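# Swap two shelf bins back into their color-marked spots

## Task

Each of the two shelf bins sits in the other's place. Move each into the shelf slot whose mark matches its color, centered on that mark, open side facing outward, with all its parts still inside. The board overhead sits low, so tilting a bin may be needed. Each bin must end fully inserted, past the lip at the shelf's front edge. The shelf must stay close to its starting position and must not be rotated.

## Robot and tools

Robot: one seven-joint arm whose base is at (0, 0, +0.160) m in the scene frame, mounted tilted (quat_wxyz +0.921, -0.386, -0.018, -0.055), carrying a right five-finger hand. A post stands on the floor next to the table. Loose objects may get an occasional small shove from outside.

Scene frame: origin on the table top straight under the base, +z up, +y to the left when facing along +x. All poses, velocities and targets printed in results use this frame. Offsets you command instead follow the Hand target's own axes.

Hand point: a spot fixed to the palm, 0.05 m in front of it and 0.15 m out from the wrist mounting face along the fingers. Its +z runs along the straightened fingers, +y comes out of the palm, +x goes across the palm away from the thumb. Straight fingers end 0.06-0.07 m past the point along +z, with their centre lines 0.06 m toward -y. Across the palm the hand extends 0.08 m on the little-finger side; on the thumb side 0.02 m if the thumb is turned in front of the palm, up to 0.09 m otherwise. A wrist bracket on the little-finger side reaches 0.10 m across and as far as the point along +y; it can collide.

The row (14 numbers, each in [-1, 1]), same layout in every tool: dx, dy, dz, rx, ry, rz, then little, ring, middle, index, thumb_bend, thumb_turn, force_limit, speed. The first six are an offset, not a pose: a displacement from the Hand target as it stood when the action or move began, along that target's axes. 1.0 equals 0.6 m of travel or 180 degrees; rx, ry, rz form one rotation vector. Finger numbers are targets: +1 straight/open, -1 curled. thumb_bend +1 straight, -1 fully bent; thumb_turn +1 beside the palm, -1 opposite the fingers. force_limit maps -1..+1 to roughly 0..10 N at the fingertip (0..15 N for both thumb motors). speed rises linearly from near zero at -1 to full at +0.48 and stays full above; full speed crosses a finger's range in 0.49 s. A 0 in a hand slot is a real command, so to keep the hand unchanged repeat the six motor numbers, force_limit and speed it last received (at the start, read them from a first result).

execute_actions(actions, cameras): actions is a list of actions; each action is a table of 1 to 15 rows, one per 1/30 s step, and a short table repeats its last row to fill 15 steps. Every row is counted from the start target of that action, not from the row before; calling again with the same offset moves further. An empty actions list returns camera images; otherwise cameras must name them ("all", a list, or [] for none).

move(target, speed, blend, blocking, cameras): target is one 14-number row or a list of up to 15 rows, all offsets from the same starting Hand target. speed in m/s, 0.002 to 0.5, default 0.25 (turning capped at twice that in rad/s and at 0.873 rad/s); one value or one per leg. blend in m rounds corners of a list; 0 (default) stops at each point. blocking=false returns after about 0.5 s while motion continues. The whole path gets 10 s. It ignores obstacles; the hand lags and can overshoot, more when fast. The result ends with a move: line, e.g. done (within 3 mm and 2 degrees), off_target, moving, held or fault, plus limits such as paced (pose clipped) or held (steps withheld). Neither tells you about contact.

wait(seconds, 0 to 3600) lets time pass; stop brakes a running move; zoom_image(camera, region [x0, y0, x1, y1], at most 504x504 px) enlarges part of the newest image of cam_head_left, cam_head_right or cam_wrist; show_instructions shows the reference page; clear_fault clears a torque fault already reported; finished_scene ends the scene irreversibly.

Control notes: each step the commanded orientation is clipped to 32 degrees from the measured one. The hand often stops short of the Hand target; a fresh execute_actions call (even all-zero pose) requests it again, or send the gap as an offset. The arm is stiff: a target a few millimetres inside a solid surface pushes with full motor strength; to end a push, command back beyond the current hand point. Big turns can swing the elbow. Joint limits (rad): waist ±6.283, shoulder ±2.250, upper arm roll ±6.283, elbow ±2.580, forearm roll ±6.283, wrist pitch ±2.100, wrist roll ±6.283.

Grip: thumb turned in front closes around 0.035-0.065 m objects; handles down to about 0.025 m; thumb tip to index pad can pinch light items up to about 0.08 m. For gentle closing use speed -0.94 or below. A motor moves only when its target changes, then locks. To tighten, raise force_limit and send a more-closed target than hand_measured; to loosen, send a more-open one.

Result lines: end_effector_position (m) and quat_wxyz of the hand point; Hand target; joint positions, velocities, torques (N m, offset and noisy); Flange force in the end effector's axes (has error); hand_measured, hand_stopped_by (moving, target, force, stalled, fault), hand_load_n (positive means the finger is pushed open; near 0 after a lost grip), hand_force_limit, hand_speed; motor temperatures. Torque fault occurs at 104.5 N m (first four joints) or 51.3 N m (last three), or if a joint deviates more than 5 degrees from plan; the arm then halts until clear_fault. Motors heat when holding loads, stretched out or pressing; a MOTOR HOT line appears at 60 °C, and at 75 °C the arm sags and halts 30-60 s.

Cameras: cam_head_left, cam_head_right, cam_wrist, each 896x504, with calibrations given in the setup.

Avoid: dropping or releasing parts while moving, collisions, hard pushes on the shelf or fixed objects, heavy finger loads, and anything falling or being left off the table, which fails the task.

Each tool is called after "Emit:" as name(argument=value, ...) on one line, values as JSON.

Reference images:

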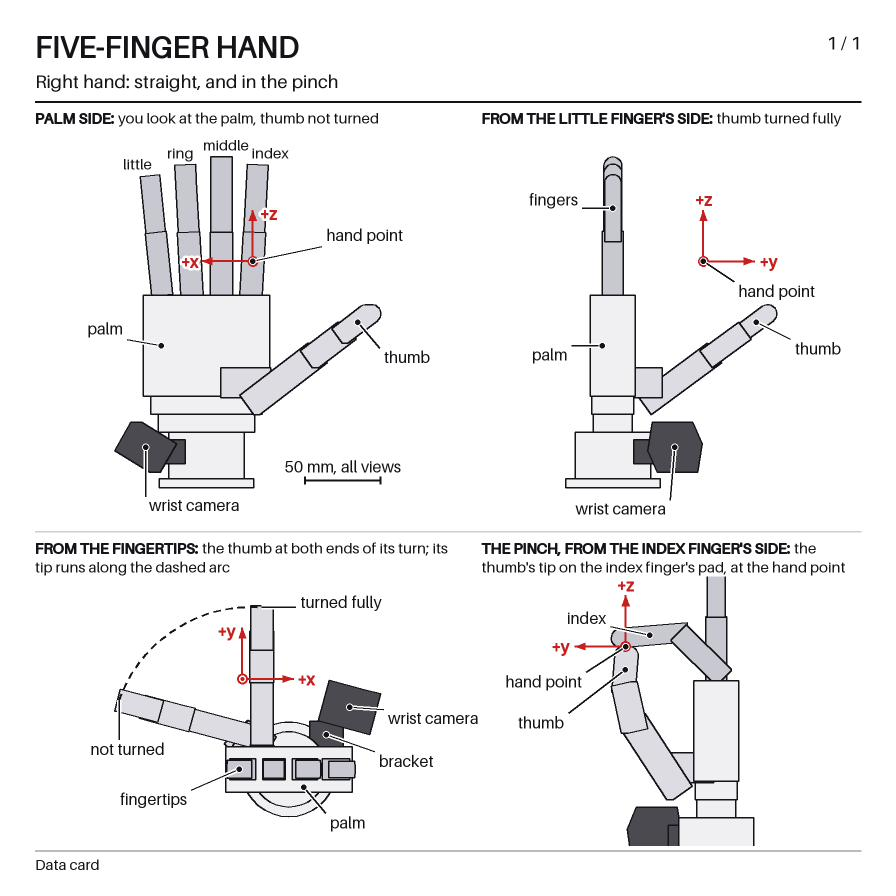

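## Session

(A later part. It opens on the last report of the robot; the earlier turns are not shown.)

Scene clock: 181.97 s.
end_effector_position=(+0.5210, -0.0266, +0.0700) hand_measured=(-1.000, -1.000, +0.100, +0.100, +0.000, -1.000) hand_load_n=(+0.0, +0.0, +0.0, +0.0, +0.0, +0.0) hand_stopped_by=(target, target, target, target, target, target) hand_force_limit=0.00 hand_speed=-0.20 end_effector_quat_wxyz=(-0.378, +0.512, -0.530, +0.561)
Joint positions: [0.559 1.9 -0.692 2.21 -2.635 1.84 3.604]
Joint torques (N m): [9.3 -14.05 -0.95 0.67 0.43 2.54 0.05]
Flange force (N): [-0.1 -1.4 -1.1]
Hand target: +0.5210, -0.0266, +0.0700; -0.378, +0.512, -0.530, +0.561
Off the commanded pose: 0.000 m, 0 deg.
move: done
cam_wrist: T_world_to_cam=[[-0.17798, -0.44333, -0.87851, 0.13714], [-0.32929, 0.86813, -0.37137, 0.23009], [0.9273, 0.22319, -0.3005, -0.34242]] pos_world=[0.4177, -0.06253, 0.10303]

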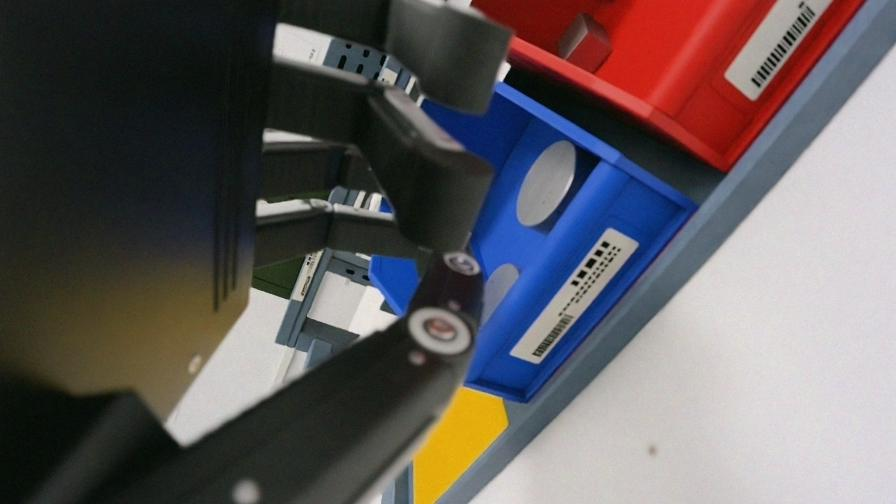

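Emit:
move(target=[-0.0144, 0.0818, 0.0073, 0, 0, 0, -1, -1, 0.1, 0.1, 0.0, -1, 0.0, -0.2], speed=0.04, cameras=["cam_wrist", "cam_head_right", "cam_head_left"])

Emit:
zoom_image(camera="cam_wrist", region=[320, 60, 740, 440])

Emit:
zoom_image(camera="cam_head_right", region=[480, 230, 600, 330])

Scene clock: 191.20 s.
end_effector_position=(+0.5211, -0.0267, +0.0199) hand_measured=(-1.000, -1.000, +0.100, +0.100, +0.000, -1.000) hand_load_n=(+0.0, +0.0, -1.0, +0.0, +0.0, +0.0) hand_stopped_by=(target, target, target, target, target, target) hand_force_limit=0.00 hand_speed=-0.20 end_effector_quat_wxyz=(-0.378, +0.512, -0.530, +0.561)
Joint positions: [0.473 2.003 -0.713 2.107 -2.622 1.866 3.612]
Joint torques (N m): [9.14 -14.22 -1.18 0.7 0.59 2.4 0.06]
Flange force (N): [0.6 -1.6 -2.1]
Hand target: +0.5211, -0.0267, +0.0199; -0.378, +0.512, -0.530, +0.561
Off the commanded pose: 0.000 m, 0 deg.
move: done
cam_wrist: T_world_to_cam=[[-0.17798, -0.44333, -0.87851, 0.09319], [-0.32929, 0.86813, -0.37137, 0.21164], [0.9273, 0.22319, -0.3005, -0.35751]] pos_world=[0.4178, -0.06263, 0.05303]

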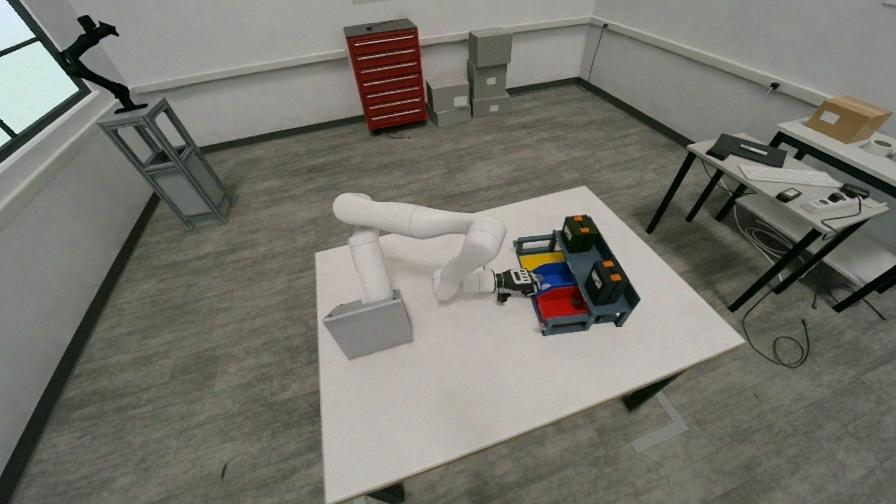

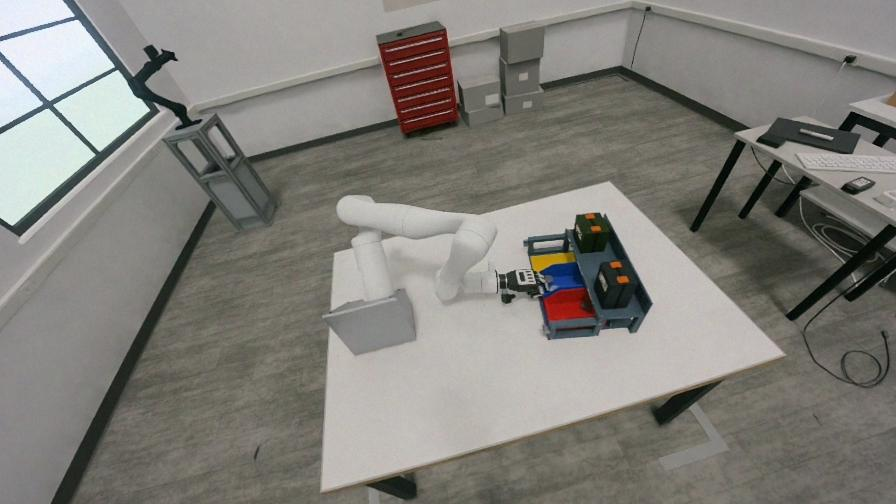

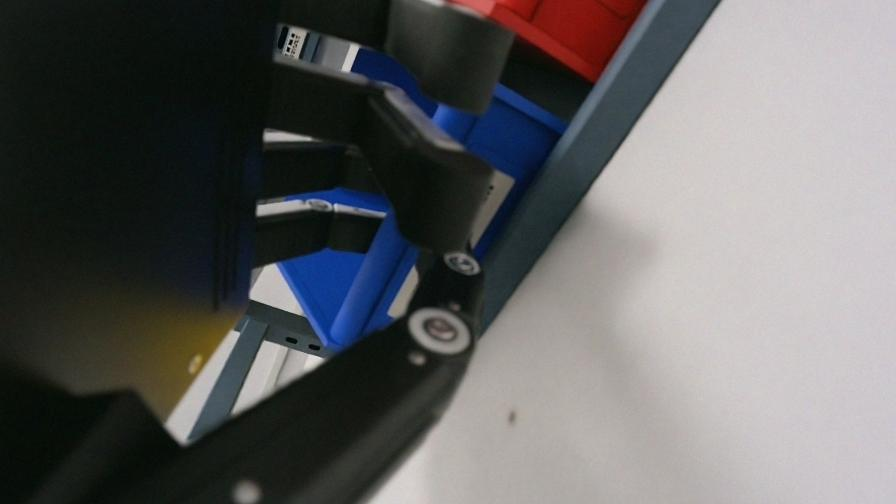

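Scaled by 1.200 from the camera's image (finer frame: 1280x720).

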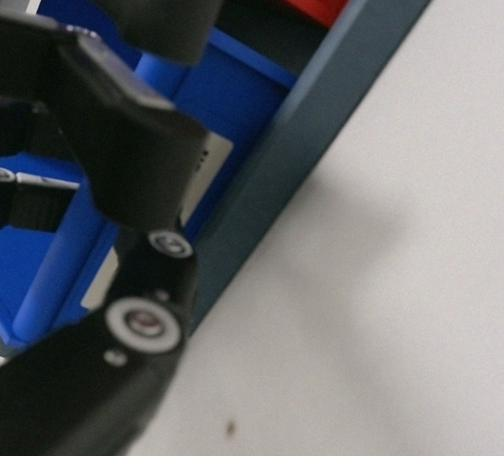

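Scaled by 4.200 from the camera's image (finer frame: 1280x720).

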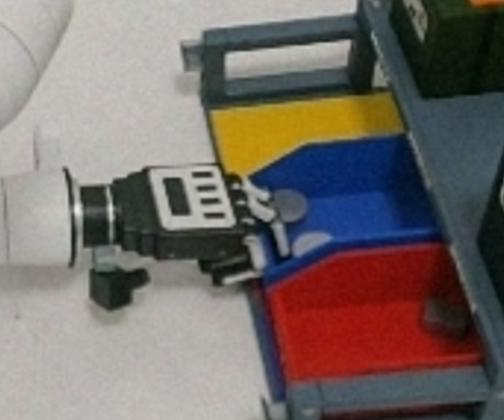

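Emit:
move(target=[0, 0, 0, 0, 0, 0, -1, -1, -0.4, -0.4, 0.0, -1, -0.2, -0.94], speed=0.04, cameras=["cam_wrist"])

Scene clock: 193.67 s.
end_effector_position=(+0.5211, -0.0267, +0.0200) hand_measured=(-1.000, -1.000, -0.112, -0.096, +0.000, -1.000) hand_load_n=(+0.0, +0.0, +4.5, +2.5, +0.0, +0.0) hand_stopped_by=(target, target, force, force, target, target) hand_force_limit=-0.20 hand_speed=-0.94 end_effector_quat_wxyz=(-0.378, +0.512, -0.530, +0.561)
Joint positions: [0.473 2.003 -0.713 2.107 -2.622 1.867 3.612]
Joint torques (N m): [7.64 -10.76 0.85 4.25 0.42 1.47 0.07]
Flange force (N): [0.2 -2.8 9.0]
Hand target: +0.5211, -0.0267, +0.0199; -0.378, +0.512, -0.530, +0.561
Off the commanded pose: 0.000 m, 0 deg.
move: done
cam_wrist: T_world_to_cam=[[-0.17798, -0.44333, -0.87851, 0.09319], [-0.32929, 0.86813, -0.37137, 0.21164], [0.9273, 0.22319, -0.3005, -0.35751]] pos_world=[0.4178, -0.06263, 0.05303]

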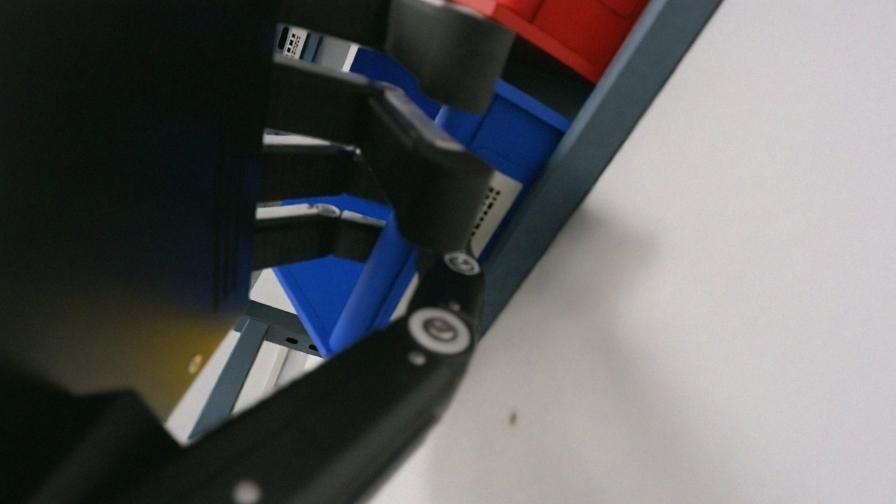

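Emit:
move(target=[0, 0, 0.004, 0, 0, 0, -1, -1, -0.4, -0.4, 0.0, -1, -0.2, -0.94], speed=0.02, cameras=["cam_wrist"])

Scene clock: 196.43 s.
end_effector_position=(+0.5234, -0.0271, +0.0197) hand_measured=(-1.000, -1.000, -0.114, -0.096, +0.000, -1.000) hand_load_n=(+0.0, +0.0, +0.0, +0.0, +1.0, +0.0) hand_stopped_by=(target, target, force, force, target, target) hand_force_limit=-0.20 hand_speed=-0.94 end_effector_quat_wxyz=(-0.378, +0.512, -0.530, +0.561)
Joint positions: [0.473 2 -0.715 2.101 -2.625 1.859 3.61]
Joint torques (N m): [9.69 -14.75 -1.42 0.27 0.6 2.74 0.02]
Flange force (N): [0.2 -0.9 -2.8]
Hand target: +0.5234, -0.0272, +0.0197; -0.378, +0.512, -0.530, +0.561
Off the commanded pose: 0.000 m, 0 deg.
move: done
cam_wrist: T_world_to_cam=[[-0.17805, -0.44327, -0.87853, 0.09318], [-0.32939, 0.86813, -0.37128, 0.21267], [0.92725, 0.22327, -0.30058, -0.35962]] pos_world=[0.4201, -0.06303, 0.05273]

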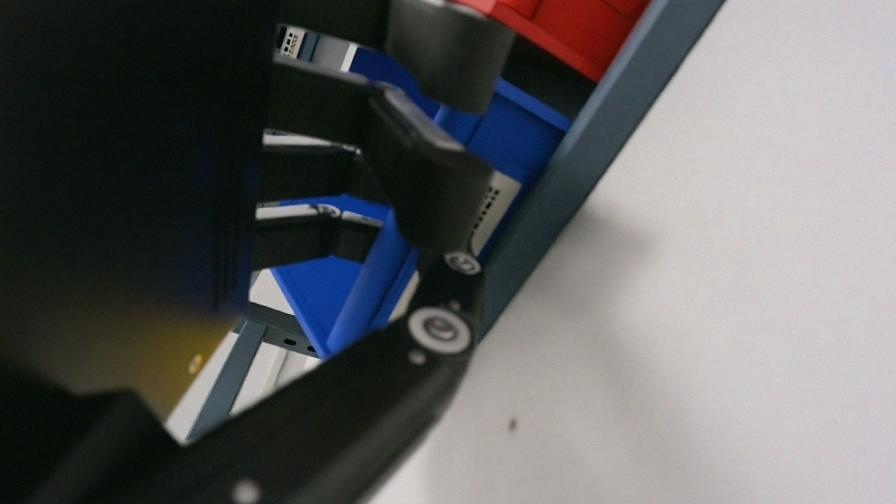

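Emit:
move(target=[0, 0, 0, 0, 0, 0, -1, -1, -0.5, -0.5, 0.0, -1, 0.2, -0.94], speed=0.02, cameras=["cam_wrist"])

Scene clock: 197.93 s.
end_effector_position=(+0.5235, -0.0272, +0.0198) hand_measured=(-1.000, -1.000, -0.144, -0.144, +0.000, -1.000) hand_load_n=(+0.0, +0.0, +6.5, +6.0, +3.0, +0.0) hand_stopped_by=(target, target, force, force, target, target) hand_force_limit=0.20 hand_speed=-0.94 end_effector_quat_wxyz=(-0.378, +0.512, -0.530, +0.561)
Joint positions: [0.473 2 -0.715 2.101 -2.625 1.859 3.61]
Joint torques (N m): [9.11 -13.46 -0.59 1.42 0.56 2.42 0.09]
Flange force (N): [-0.1 -1.7 1.2]
Hand target: +0.5234, -0.0272, +0.0197; -0.378, +0.512, -0.530, +0.561
Off the commanded pose: 0.000 m, 0 deg.
move: done
cam_wrist: T_world_to_cam=[[-0.1779, -0.44331, -0.87854, 0.09318], [-0.32926, 0.86814, -0.37138, 0.21278], [0.92733, 0.22319, -0.3004, -0.3597]] pos_world=[0.4202, -0.06313, 0.05283]

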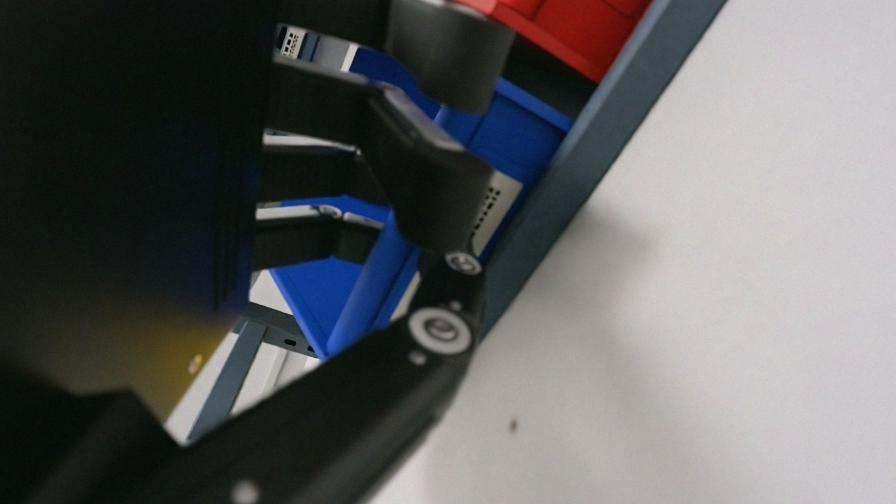

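Emit:
move(target=[0.0048, -0.0275, 0.0021, -0.0328, -0.0058, 0, -1, -1, -0.5, -0.5, 0.0, -1, 0.2, -0.94], speed=0.03, cameras=["cam_wrist", "cam_head_right"])

Emit:
zoom_image(camera="cam_head_right", region=[480, 230, 620, 330])

Scene clock: 204.43 s.
end_effector_position=(+0.5261, -0.0277, +0.0363) hand_measured=(-1.000, -1.000, -0.144, -0.144, +0.002, -1.000) hand_load_n=(+0.0, +0.0, +6.5, +3.5, +3.5, +0.0) hand_stopped_by=(target, target, force, force, target, target) hand_force_limit=0.20 hand_speed=-0.94 end_effector_quat_wxyz=(-0.356, +0.536, -0.555, +0.528)
Joint positions: [0.547 1.875 -0.701 2.169 -2.693 1.697 3.565]
Joint torques (N m): [11.45 -16.32 -1.78 -0.52 0.82 4.14 0.01]
Flange force (N): [-0.5 3.0 -0.1]
Hand target: +0.5261, -0.0277, +0.0363; -0.356, +0.536, -0.555, +0.528
Off the commanded pose: 0.000 m, 0 deg.
move: done
cam_wrist: T_world_to_cam=[[-0.26728, -0.42428, -0.86519, 0.15501], [-0.36451, 0.87565, -0.3168, 0.2369], [0.89202, 0.23069, -0.3887, -0.33506]] pos_world=[0.42666, -0.06438, 0.07892]
Images, in order (width x height): cam_head_right 896x504, cam_wrist 896x504.

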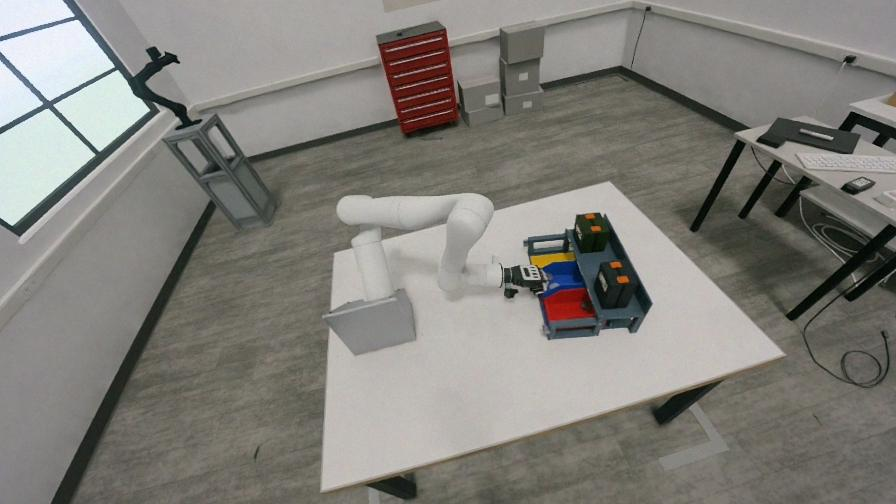

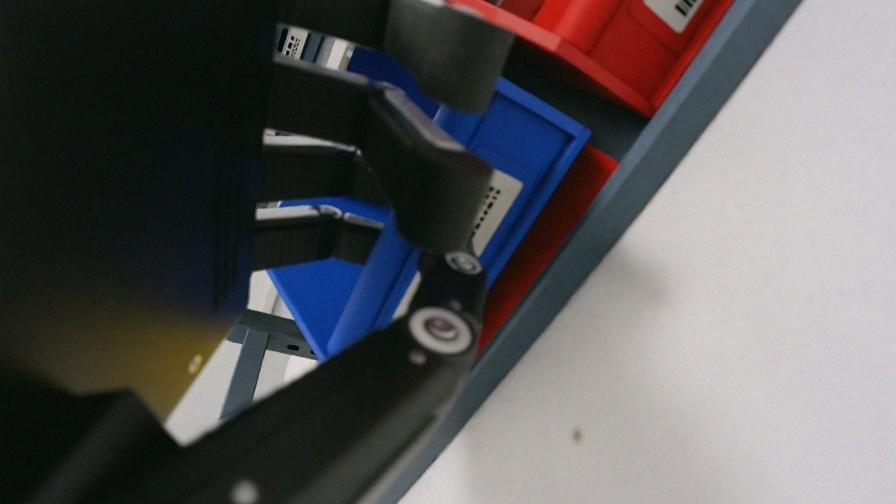

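Scaled by 3.600 from the camera's image (finer frame: 1280x720).

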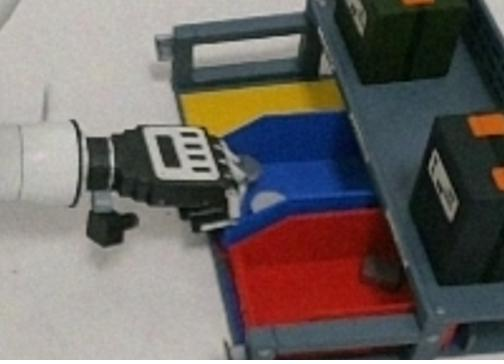

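Emit:
move(target=[-0.0017, 0.0093, -0.0747, 0, 0, 0, -1, -1, -0.5, -0.5, 0.0, -1, 0.2, -0.94], speed=0.04, cameras=["cam_wrist", "cam_head_right"])

Emit:
zoom_image(camera="cam_head_right", region=[480, 230, 620, 330])

Scene clock: 209.03 s.
end_effector_position=(+0.4820, -0.0183, +0.0393) hand_measured=(-1.000, -1.000, -0.144, -0.144, +0.002, -1.000) hand_load_n=(+0.0, +0.0, +8.5, +4.0, +3.0, +0.0) hand_stopped_by=(target, target, force, force, target, target) hand_force_limit=0.20 hand_speed=-0.94 end_effector_quat_wxyz=(-0.356, +0.536, -0.555, +0.528)
Joint positions: [0.55 1.933 -0.651 2.277 -2.621 1.838 3.622]
Joint torques (N m): [10.52 -15.66 -1.59 0.79 0.98 4.14 -0.01]
Flange force (N): [-0.8 3.3 0.0]
Hand target: +0.4820, -0.0183, +0.0393; -0.356, +0.536, -0.555, +0.528
Off the commanded pose: 0.000 m, 0 deg.
move: done
cam_wrist: T_world_to_cam=[[-0.26727, -0.42429, -0.86518, 0.14976], [-0.36433, 0.87569, -0.3169, 0.21357], [0.89209, 0.23051, -0.38863, -0.29675]] pos_world=[0.38256, -0.05508, 0.08192]
Images, in order (width x height): cam_head_right 896x504, cam_wrist 896x504.

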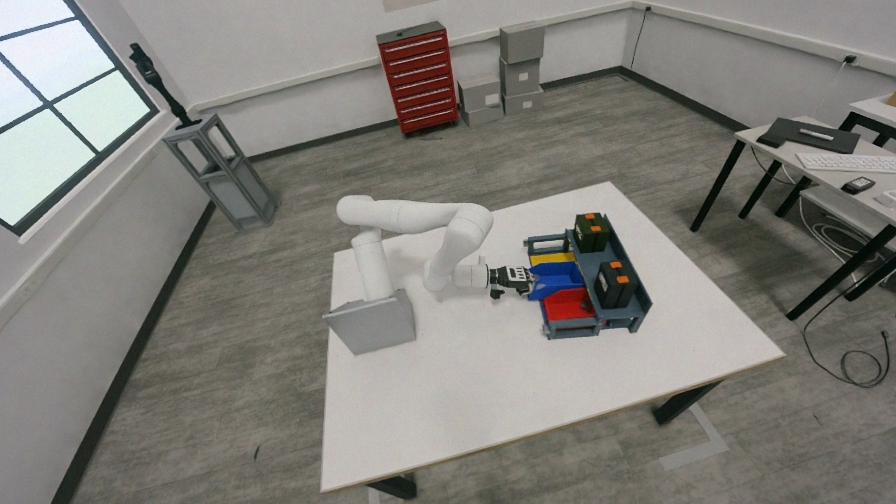

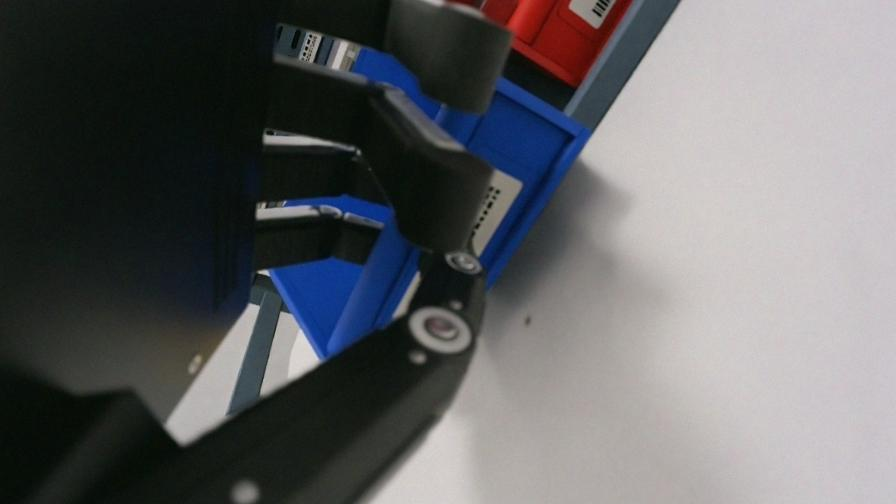

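Scaled by 3.600 from the camera's image (finer frame: 1280x720).

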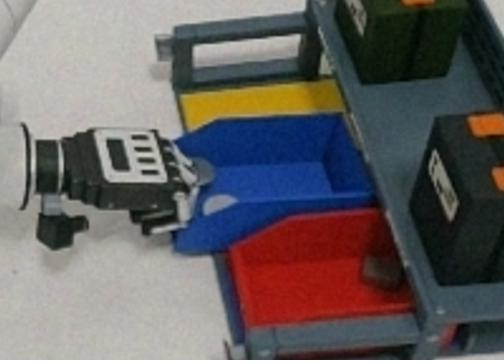

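Emit:
move(target=[[0.0471, -0.2676, -0.0867, 0, 0, 0, -1, -1, -0.5, -0.5, 0.0, -1, 0.2, -0.94], [0.0471, -0.2676, -0.0867, -0.1313, -0.0231, 0, -1, -1, -0.5, -0.5, 0.0, -1, 0.2, -0.94]], speed=[0.08, 0.08], cameras=["cam_wrist", "cam_head_right"])

Emit:
zoom_image(camera="cam_head_right", region=[460, 200, 640, 330])

Scene clock: 233.27 s.
end_effector_position=(+0.4624, -0.0139, +0.2092) hand_measured=(-1.000, -1.000, -0.142, -0.144, +0.000, -1.000) hand_load_n=(+0.0, +0.0, +17.0, +10.0, +2.0, -1.5) hand_stopped_by=(target, target, force, force, target, target) hand_force_limit=0.20 hand_speed=-0.94 end_effector_quat_wxyz=(-0.258, +0.616, -0.638, +0.383)
Joint positions: [0.984 1.075 -0.648 2.295 -2.498 0.668 2.973]
Joint torques (N m): [9.47 -11.79 0.73 -7.62 -1.03 3.68 0.03]
Flange force (N): [-0.2 3.1 -0.1]
Hand target: +0.4624, -0.0139, +0.2092; -0.258, +0.616, -0.638, +0.383
Off the commanded pose: 0.000 m, 0 deg.
move: done
cam_wrist: T_world_to_cam=[[-0.59702, -0.35403, -0.71988, 0.41642], [-0.44452, 0.89299, -0.0705, 0.24208], [0.66781, 0.27791, -0.69051, -0.04675]] pos_world=[0.38744, -0.05576, 0.28456]
Images, in order (width x height): cam_head_right 896x504, cam_wrist 896x504.

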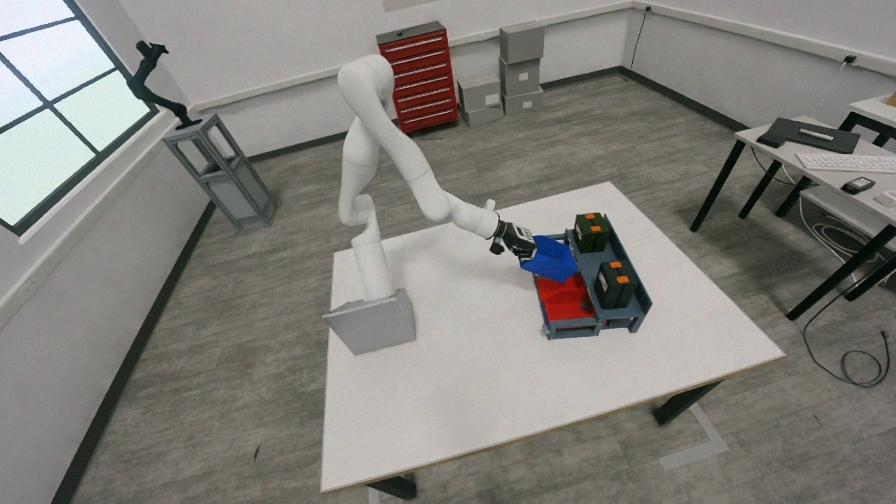

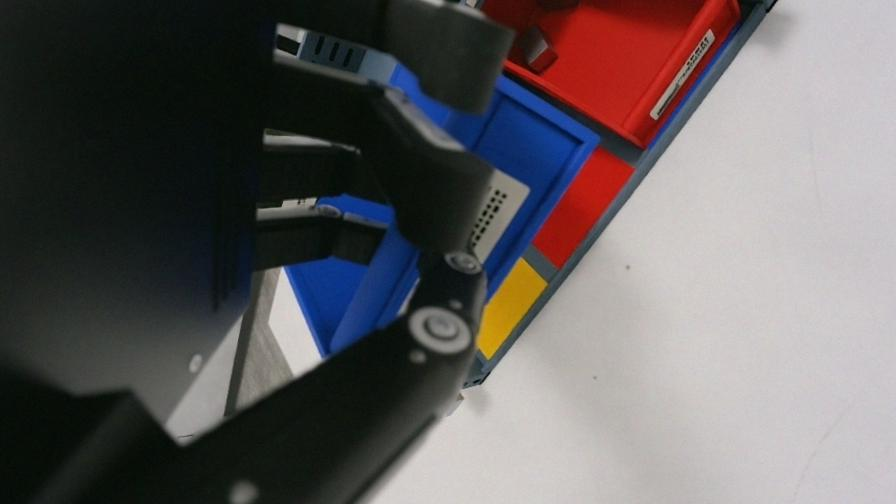

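Scaled by 2.800 from the camera's image (finer frame: 1280x720).

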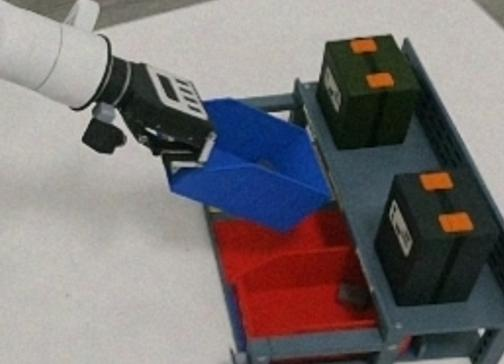

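Emit:
zoom_image(camera="cam_head_right", region=[510, 225, 590, 290])

Emit:
zoom_image(camera="cam_wrist", region=[220, 60, 640, 440])

Scaled by 6.300 from the camera's image (finer frame: 1280x720).

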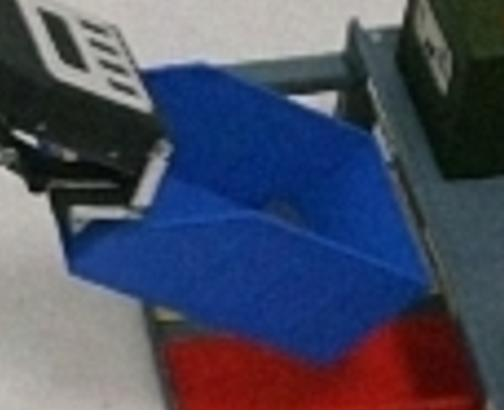

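Scaled by 1.200 from the camera's image (finer frame: 1280x720).

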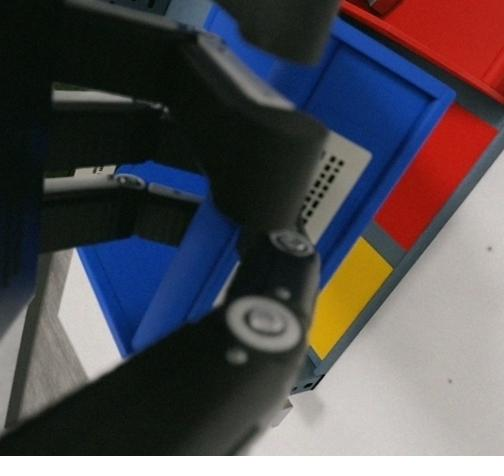

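Emit:
wait(seconds=0.3, cameras=["cam_head_left", "cam_head_right"])

Emit:
zoom_image(camera="cam_head_left", region=[490, 225, 570, 290])

Emit:
zoom_image(camera="cam_head_right", region=[510, 225, 590, 290])

Scene clock: 235.67 s.
end_effector_position=(+0.4624, -0.0139, +0.2092) hand_measured=(-1.000, -1.000, -0.142, -0.144, +0.000, -1.000) hand_load_n=(+0.0, +0.0, +17.5, +10.5, +2.0, -1.5) hand_stopped_by=(target, target, force, force, target, target) hand_force_limit=0.20 hand_speed=-0.94 end_effector_quat_wxyz=(-0.258, +0.616, -0.638, +0.383)
Joint positions: [0.984 1.075 -0.648 2.295 -2.498 0.668 2.973]
Joint torques (N m): [9.45 -11.79 0.69 -7.64 -1.02 3.63 -0.03]
Flange force (N): [-0.3 3.6 -0.1]
Hand target: +0.4624, -0.0139, +0.2092; -0.258, +0.616, -0.638, +0.383
Off the commanded pose: 0.000 m, 0 deg.
wait: 0.30 s; at rest from the start

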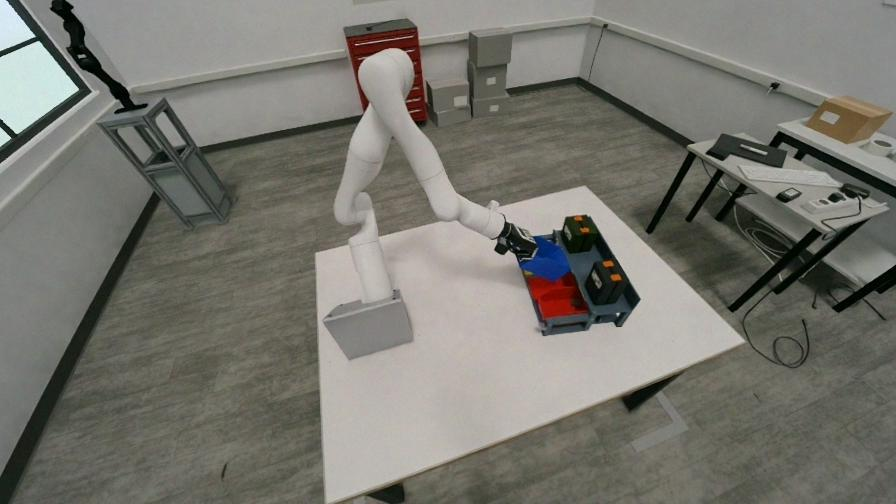

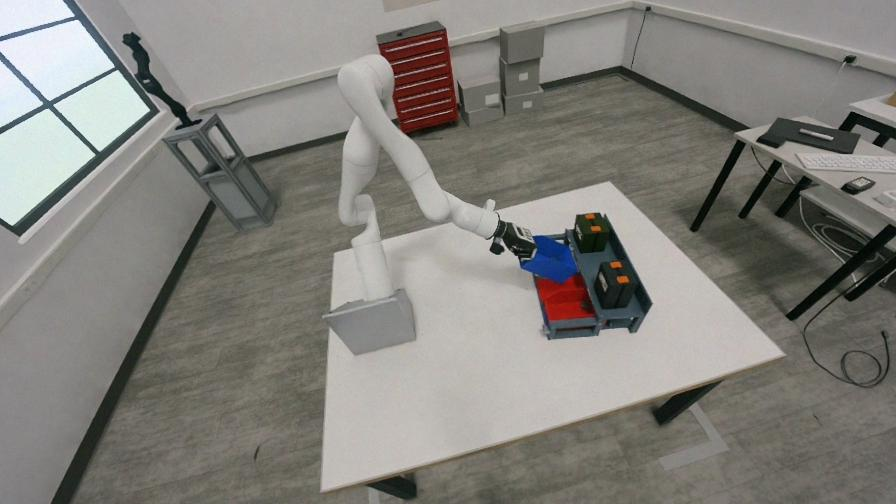

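Scaled by 6.300 from the camera's image (finer frame: 1280x720).

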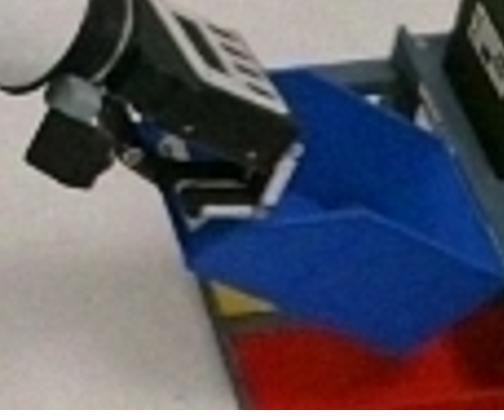

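Scaled by 6.300 from the camera's image (finer frame: 1280x720).

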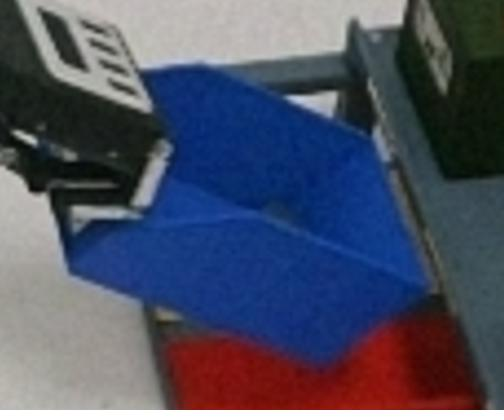

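Emit:
move(target=[0, 0, 0, 0.1313, 0.0231, 0, -1, -1, -0.5, -0.5, 0.0, -1, 0.2, -0.94], speed=0.15, cameras=["cam_wrist", "cam_head_right", "cam_head_left"])

Emit:
zoom_image(camera="cam_head_right", region=[500, 210, 600, 290])

Emit:
zoom_image(camera="cam_head_left", region=[490, 210, 590, 290])

Scene clock: 239.70 s.
end_effector_position=(+0.4624, -0.0139, +0.2092) hand_measured=(-1.000, -1.000, -0.142, -0.144, +0.000, -1.000) hand_load_n=(+0.0, +0.0, +20.5, +11.5, +0.5, -2.0) hand_stopped_by=(target, target, force, force, target, target) hand_force_limit=0.20 hand_speed=-0.94 end_effector_quat_wxyz=(-0.356, +0.536, -0.555, +0.528)
Joint positions: [0.861 1.478 -0.578 2.543 -2.629 1.604 3.461]
Joint torques (N m): [9.45 -14.08 -1.15 -2.12 0.43 4.7 -0.03]
Flange force (N): [-1.0 4.3 -0.9]
Hand target: +0.4624, -0.0139, +0.2092; -0.356, +0.536, -0.555, +0.528
Off the commanded pose: 0.000 m, 0 deg.
move: done
cam_wrist: T_world_to_cam=[[-0.26742, -0.42431, -0.86513, 0.29342], [-0.36449, 0.87566, -0.31681, 0.25645], [0.89198, 0.23061, -0.38883, -0.21415]] pos_world=[0.36296, -0.05068, 0.25182]

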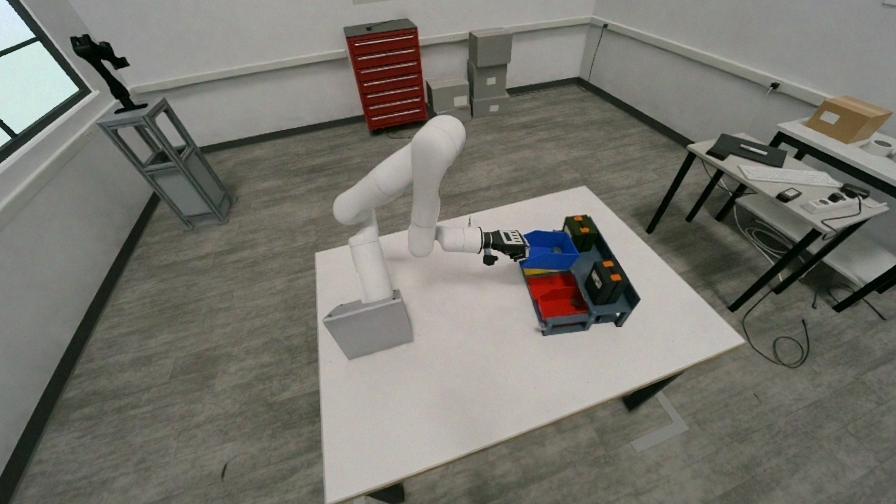

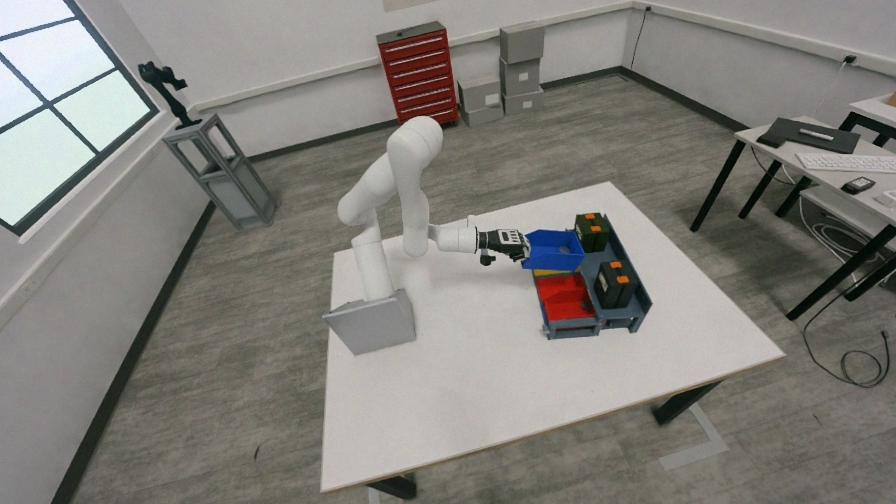

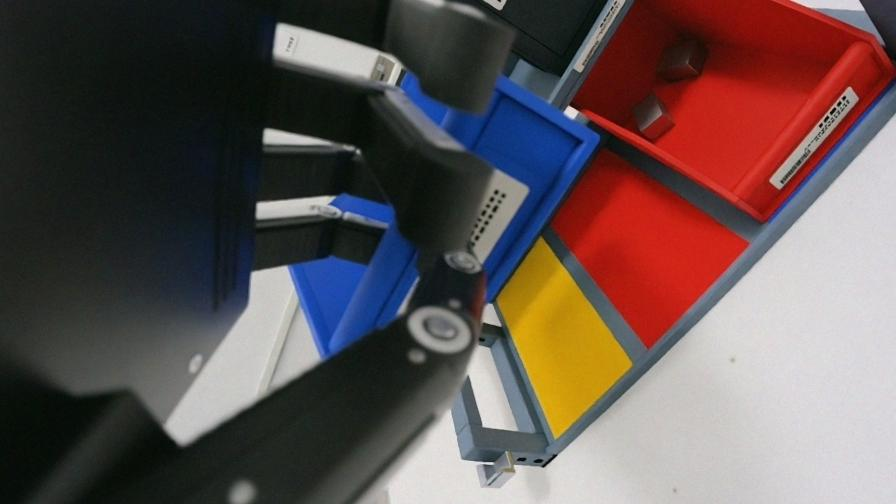

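Scaled by 5.040 from the camera's image (finer frame: 1280x720).

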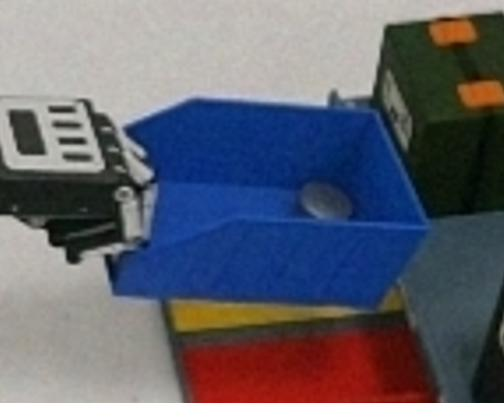

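Scaled by 5.040 from the camera's image (finer frame: 1280x720).

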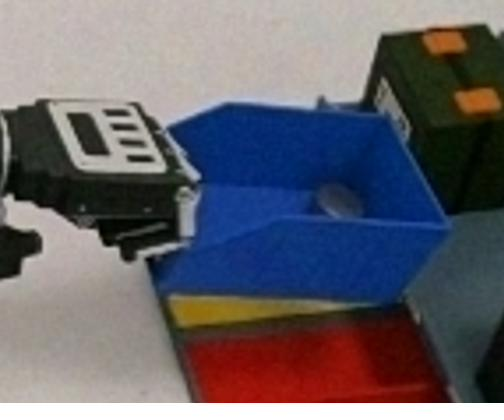

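Emit:
move(target=[[-0.1773, -0.0312, 0, 0, 0, 0, -1, -1, -0.5, -0.5, 0.0, -1, 0.2, -0.94], [-0.2227, 0.2267, 0.0848, 0, 0, 0, -1, -1, -0.5, -0.5, 0.0, -1, 0.2, -0.94]], speed=[0.1, 0.06], cameras=["cam_wrist", "cam_head_right", "cam_head_left"])

Emit:
zoom_image(camera="cam_head_right", region=[480, 210, 620, 310])

Scene clock: 250.53 s.
end_effector_position=(+0.5045, +0.0874, +0.0452) hand_measured=(-1.000, -1.000, -0.144, -0.146, +0.004, -1.000) hand_load_n=(+0.0, +0.0, +10.5, +1.5, +10.5, -2.0) hand_stopped_by=(target, target, force, force, target, target) hand_force_limit=0.20 hand_speed=-0.94 end_effector_quat_wxyz=(-0.356, +0.536, -0.555, +0.528)
Joint positions: [0.337 1.887 -1 2.376 -2.878 2.005 3.793]
Joint torques (N m): [11.04 -12.39 -1.71 1.93 0.7 3.02 0]
Flange force (N): [-1.0 0.3 -0.8]
Hand target: +0.5045, +0.0874, +0.0451; -0.356, +0.536, -0.555, +0.528
Off the commanded pose: 0.000 m, 0 deg.
move: done
cam_wrist: T_world_to_cam=[[-0.26737, -0.42433, -0.86513, 0.20576], [-0.36458, 0.87563, -0.3168, 0.13117], [0.89196, 0.23071, -0.38882, -0.33883]] pos_world=[0.40506, 0.05062, 0.08782]

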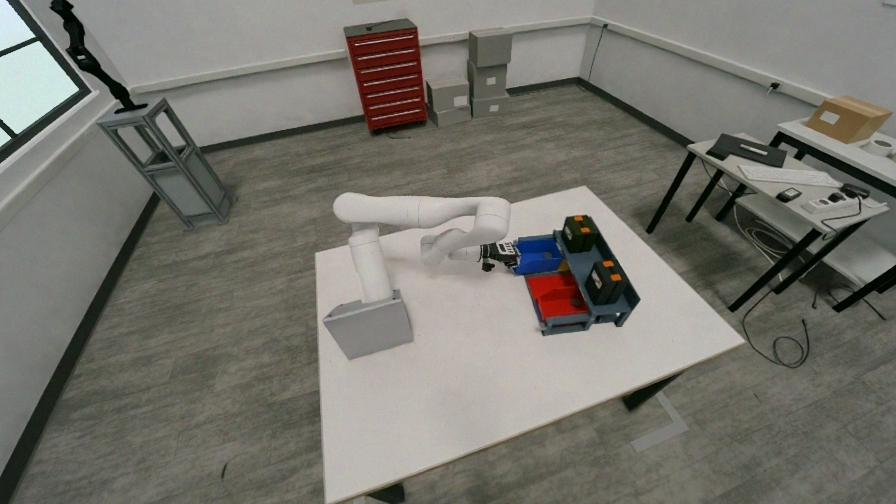

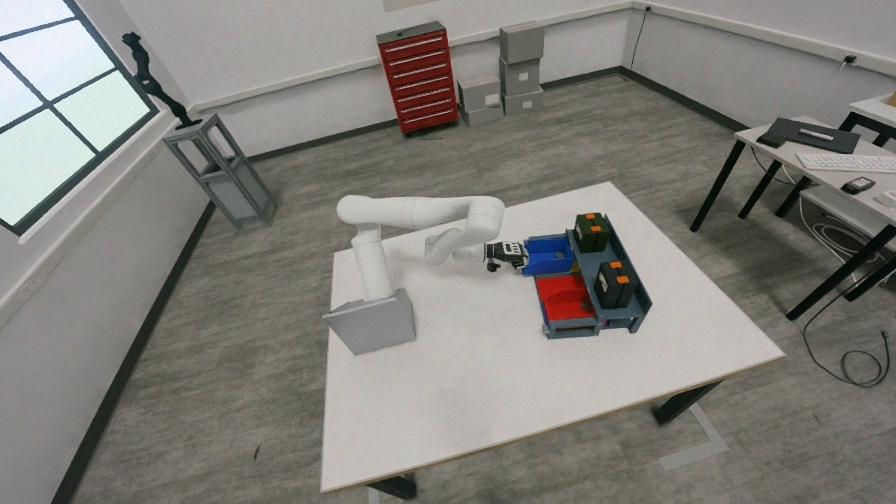

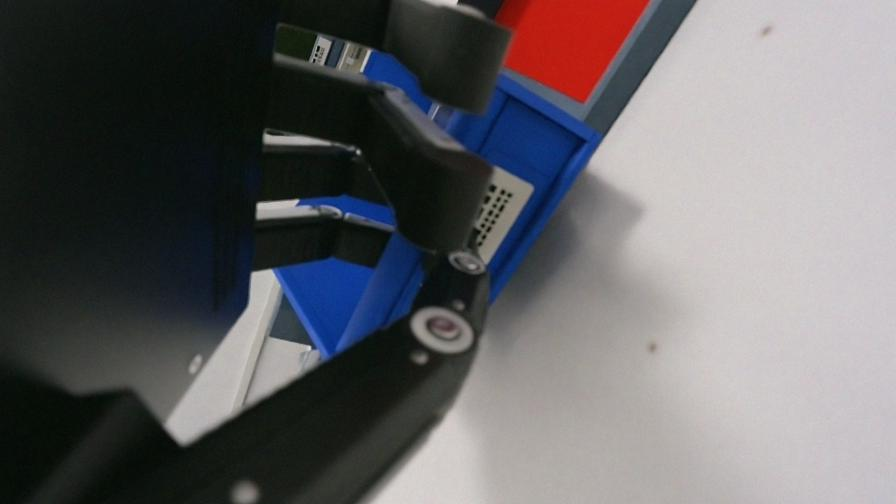

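Scaled by 3.600 from the camera's image (finer frame: 1280x720).

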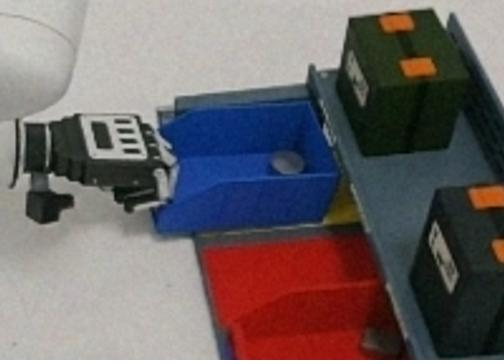

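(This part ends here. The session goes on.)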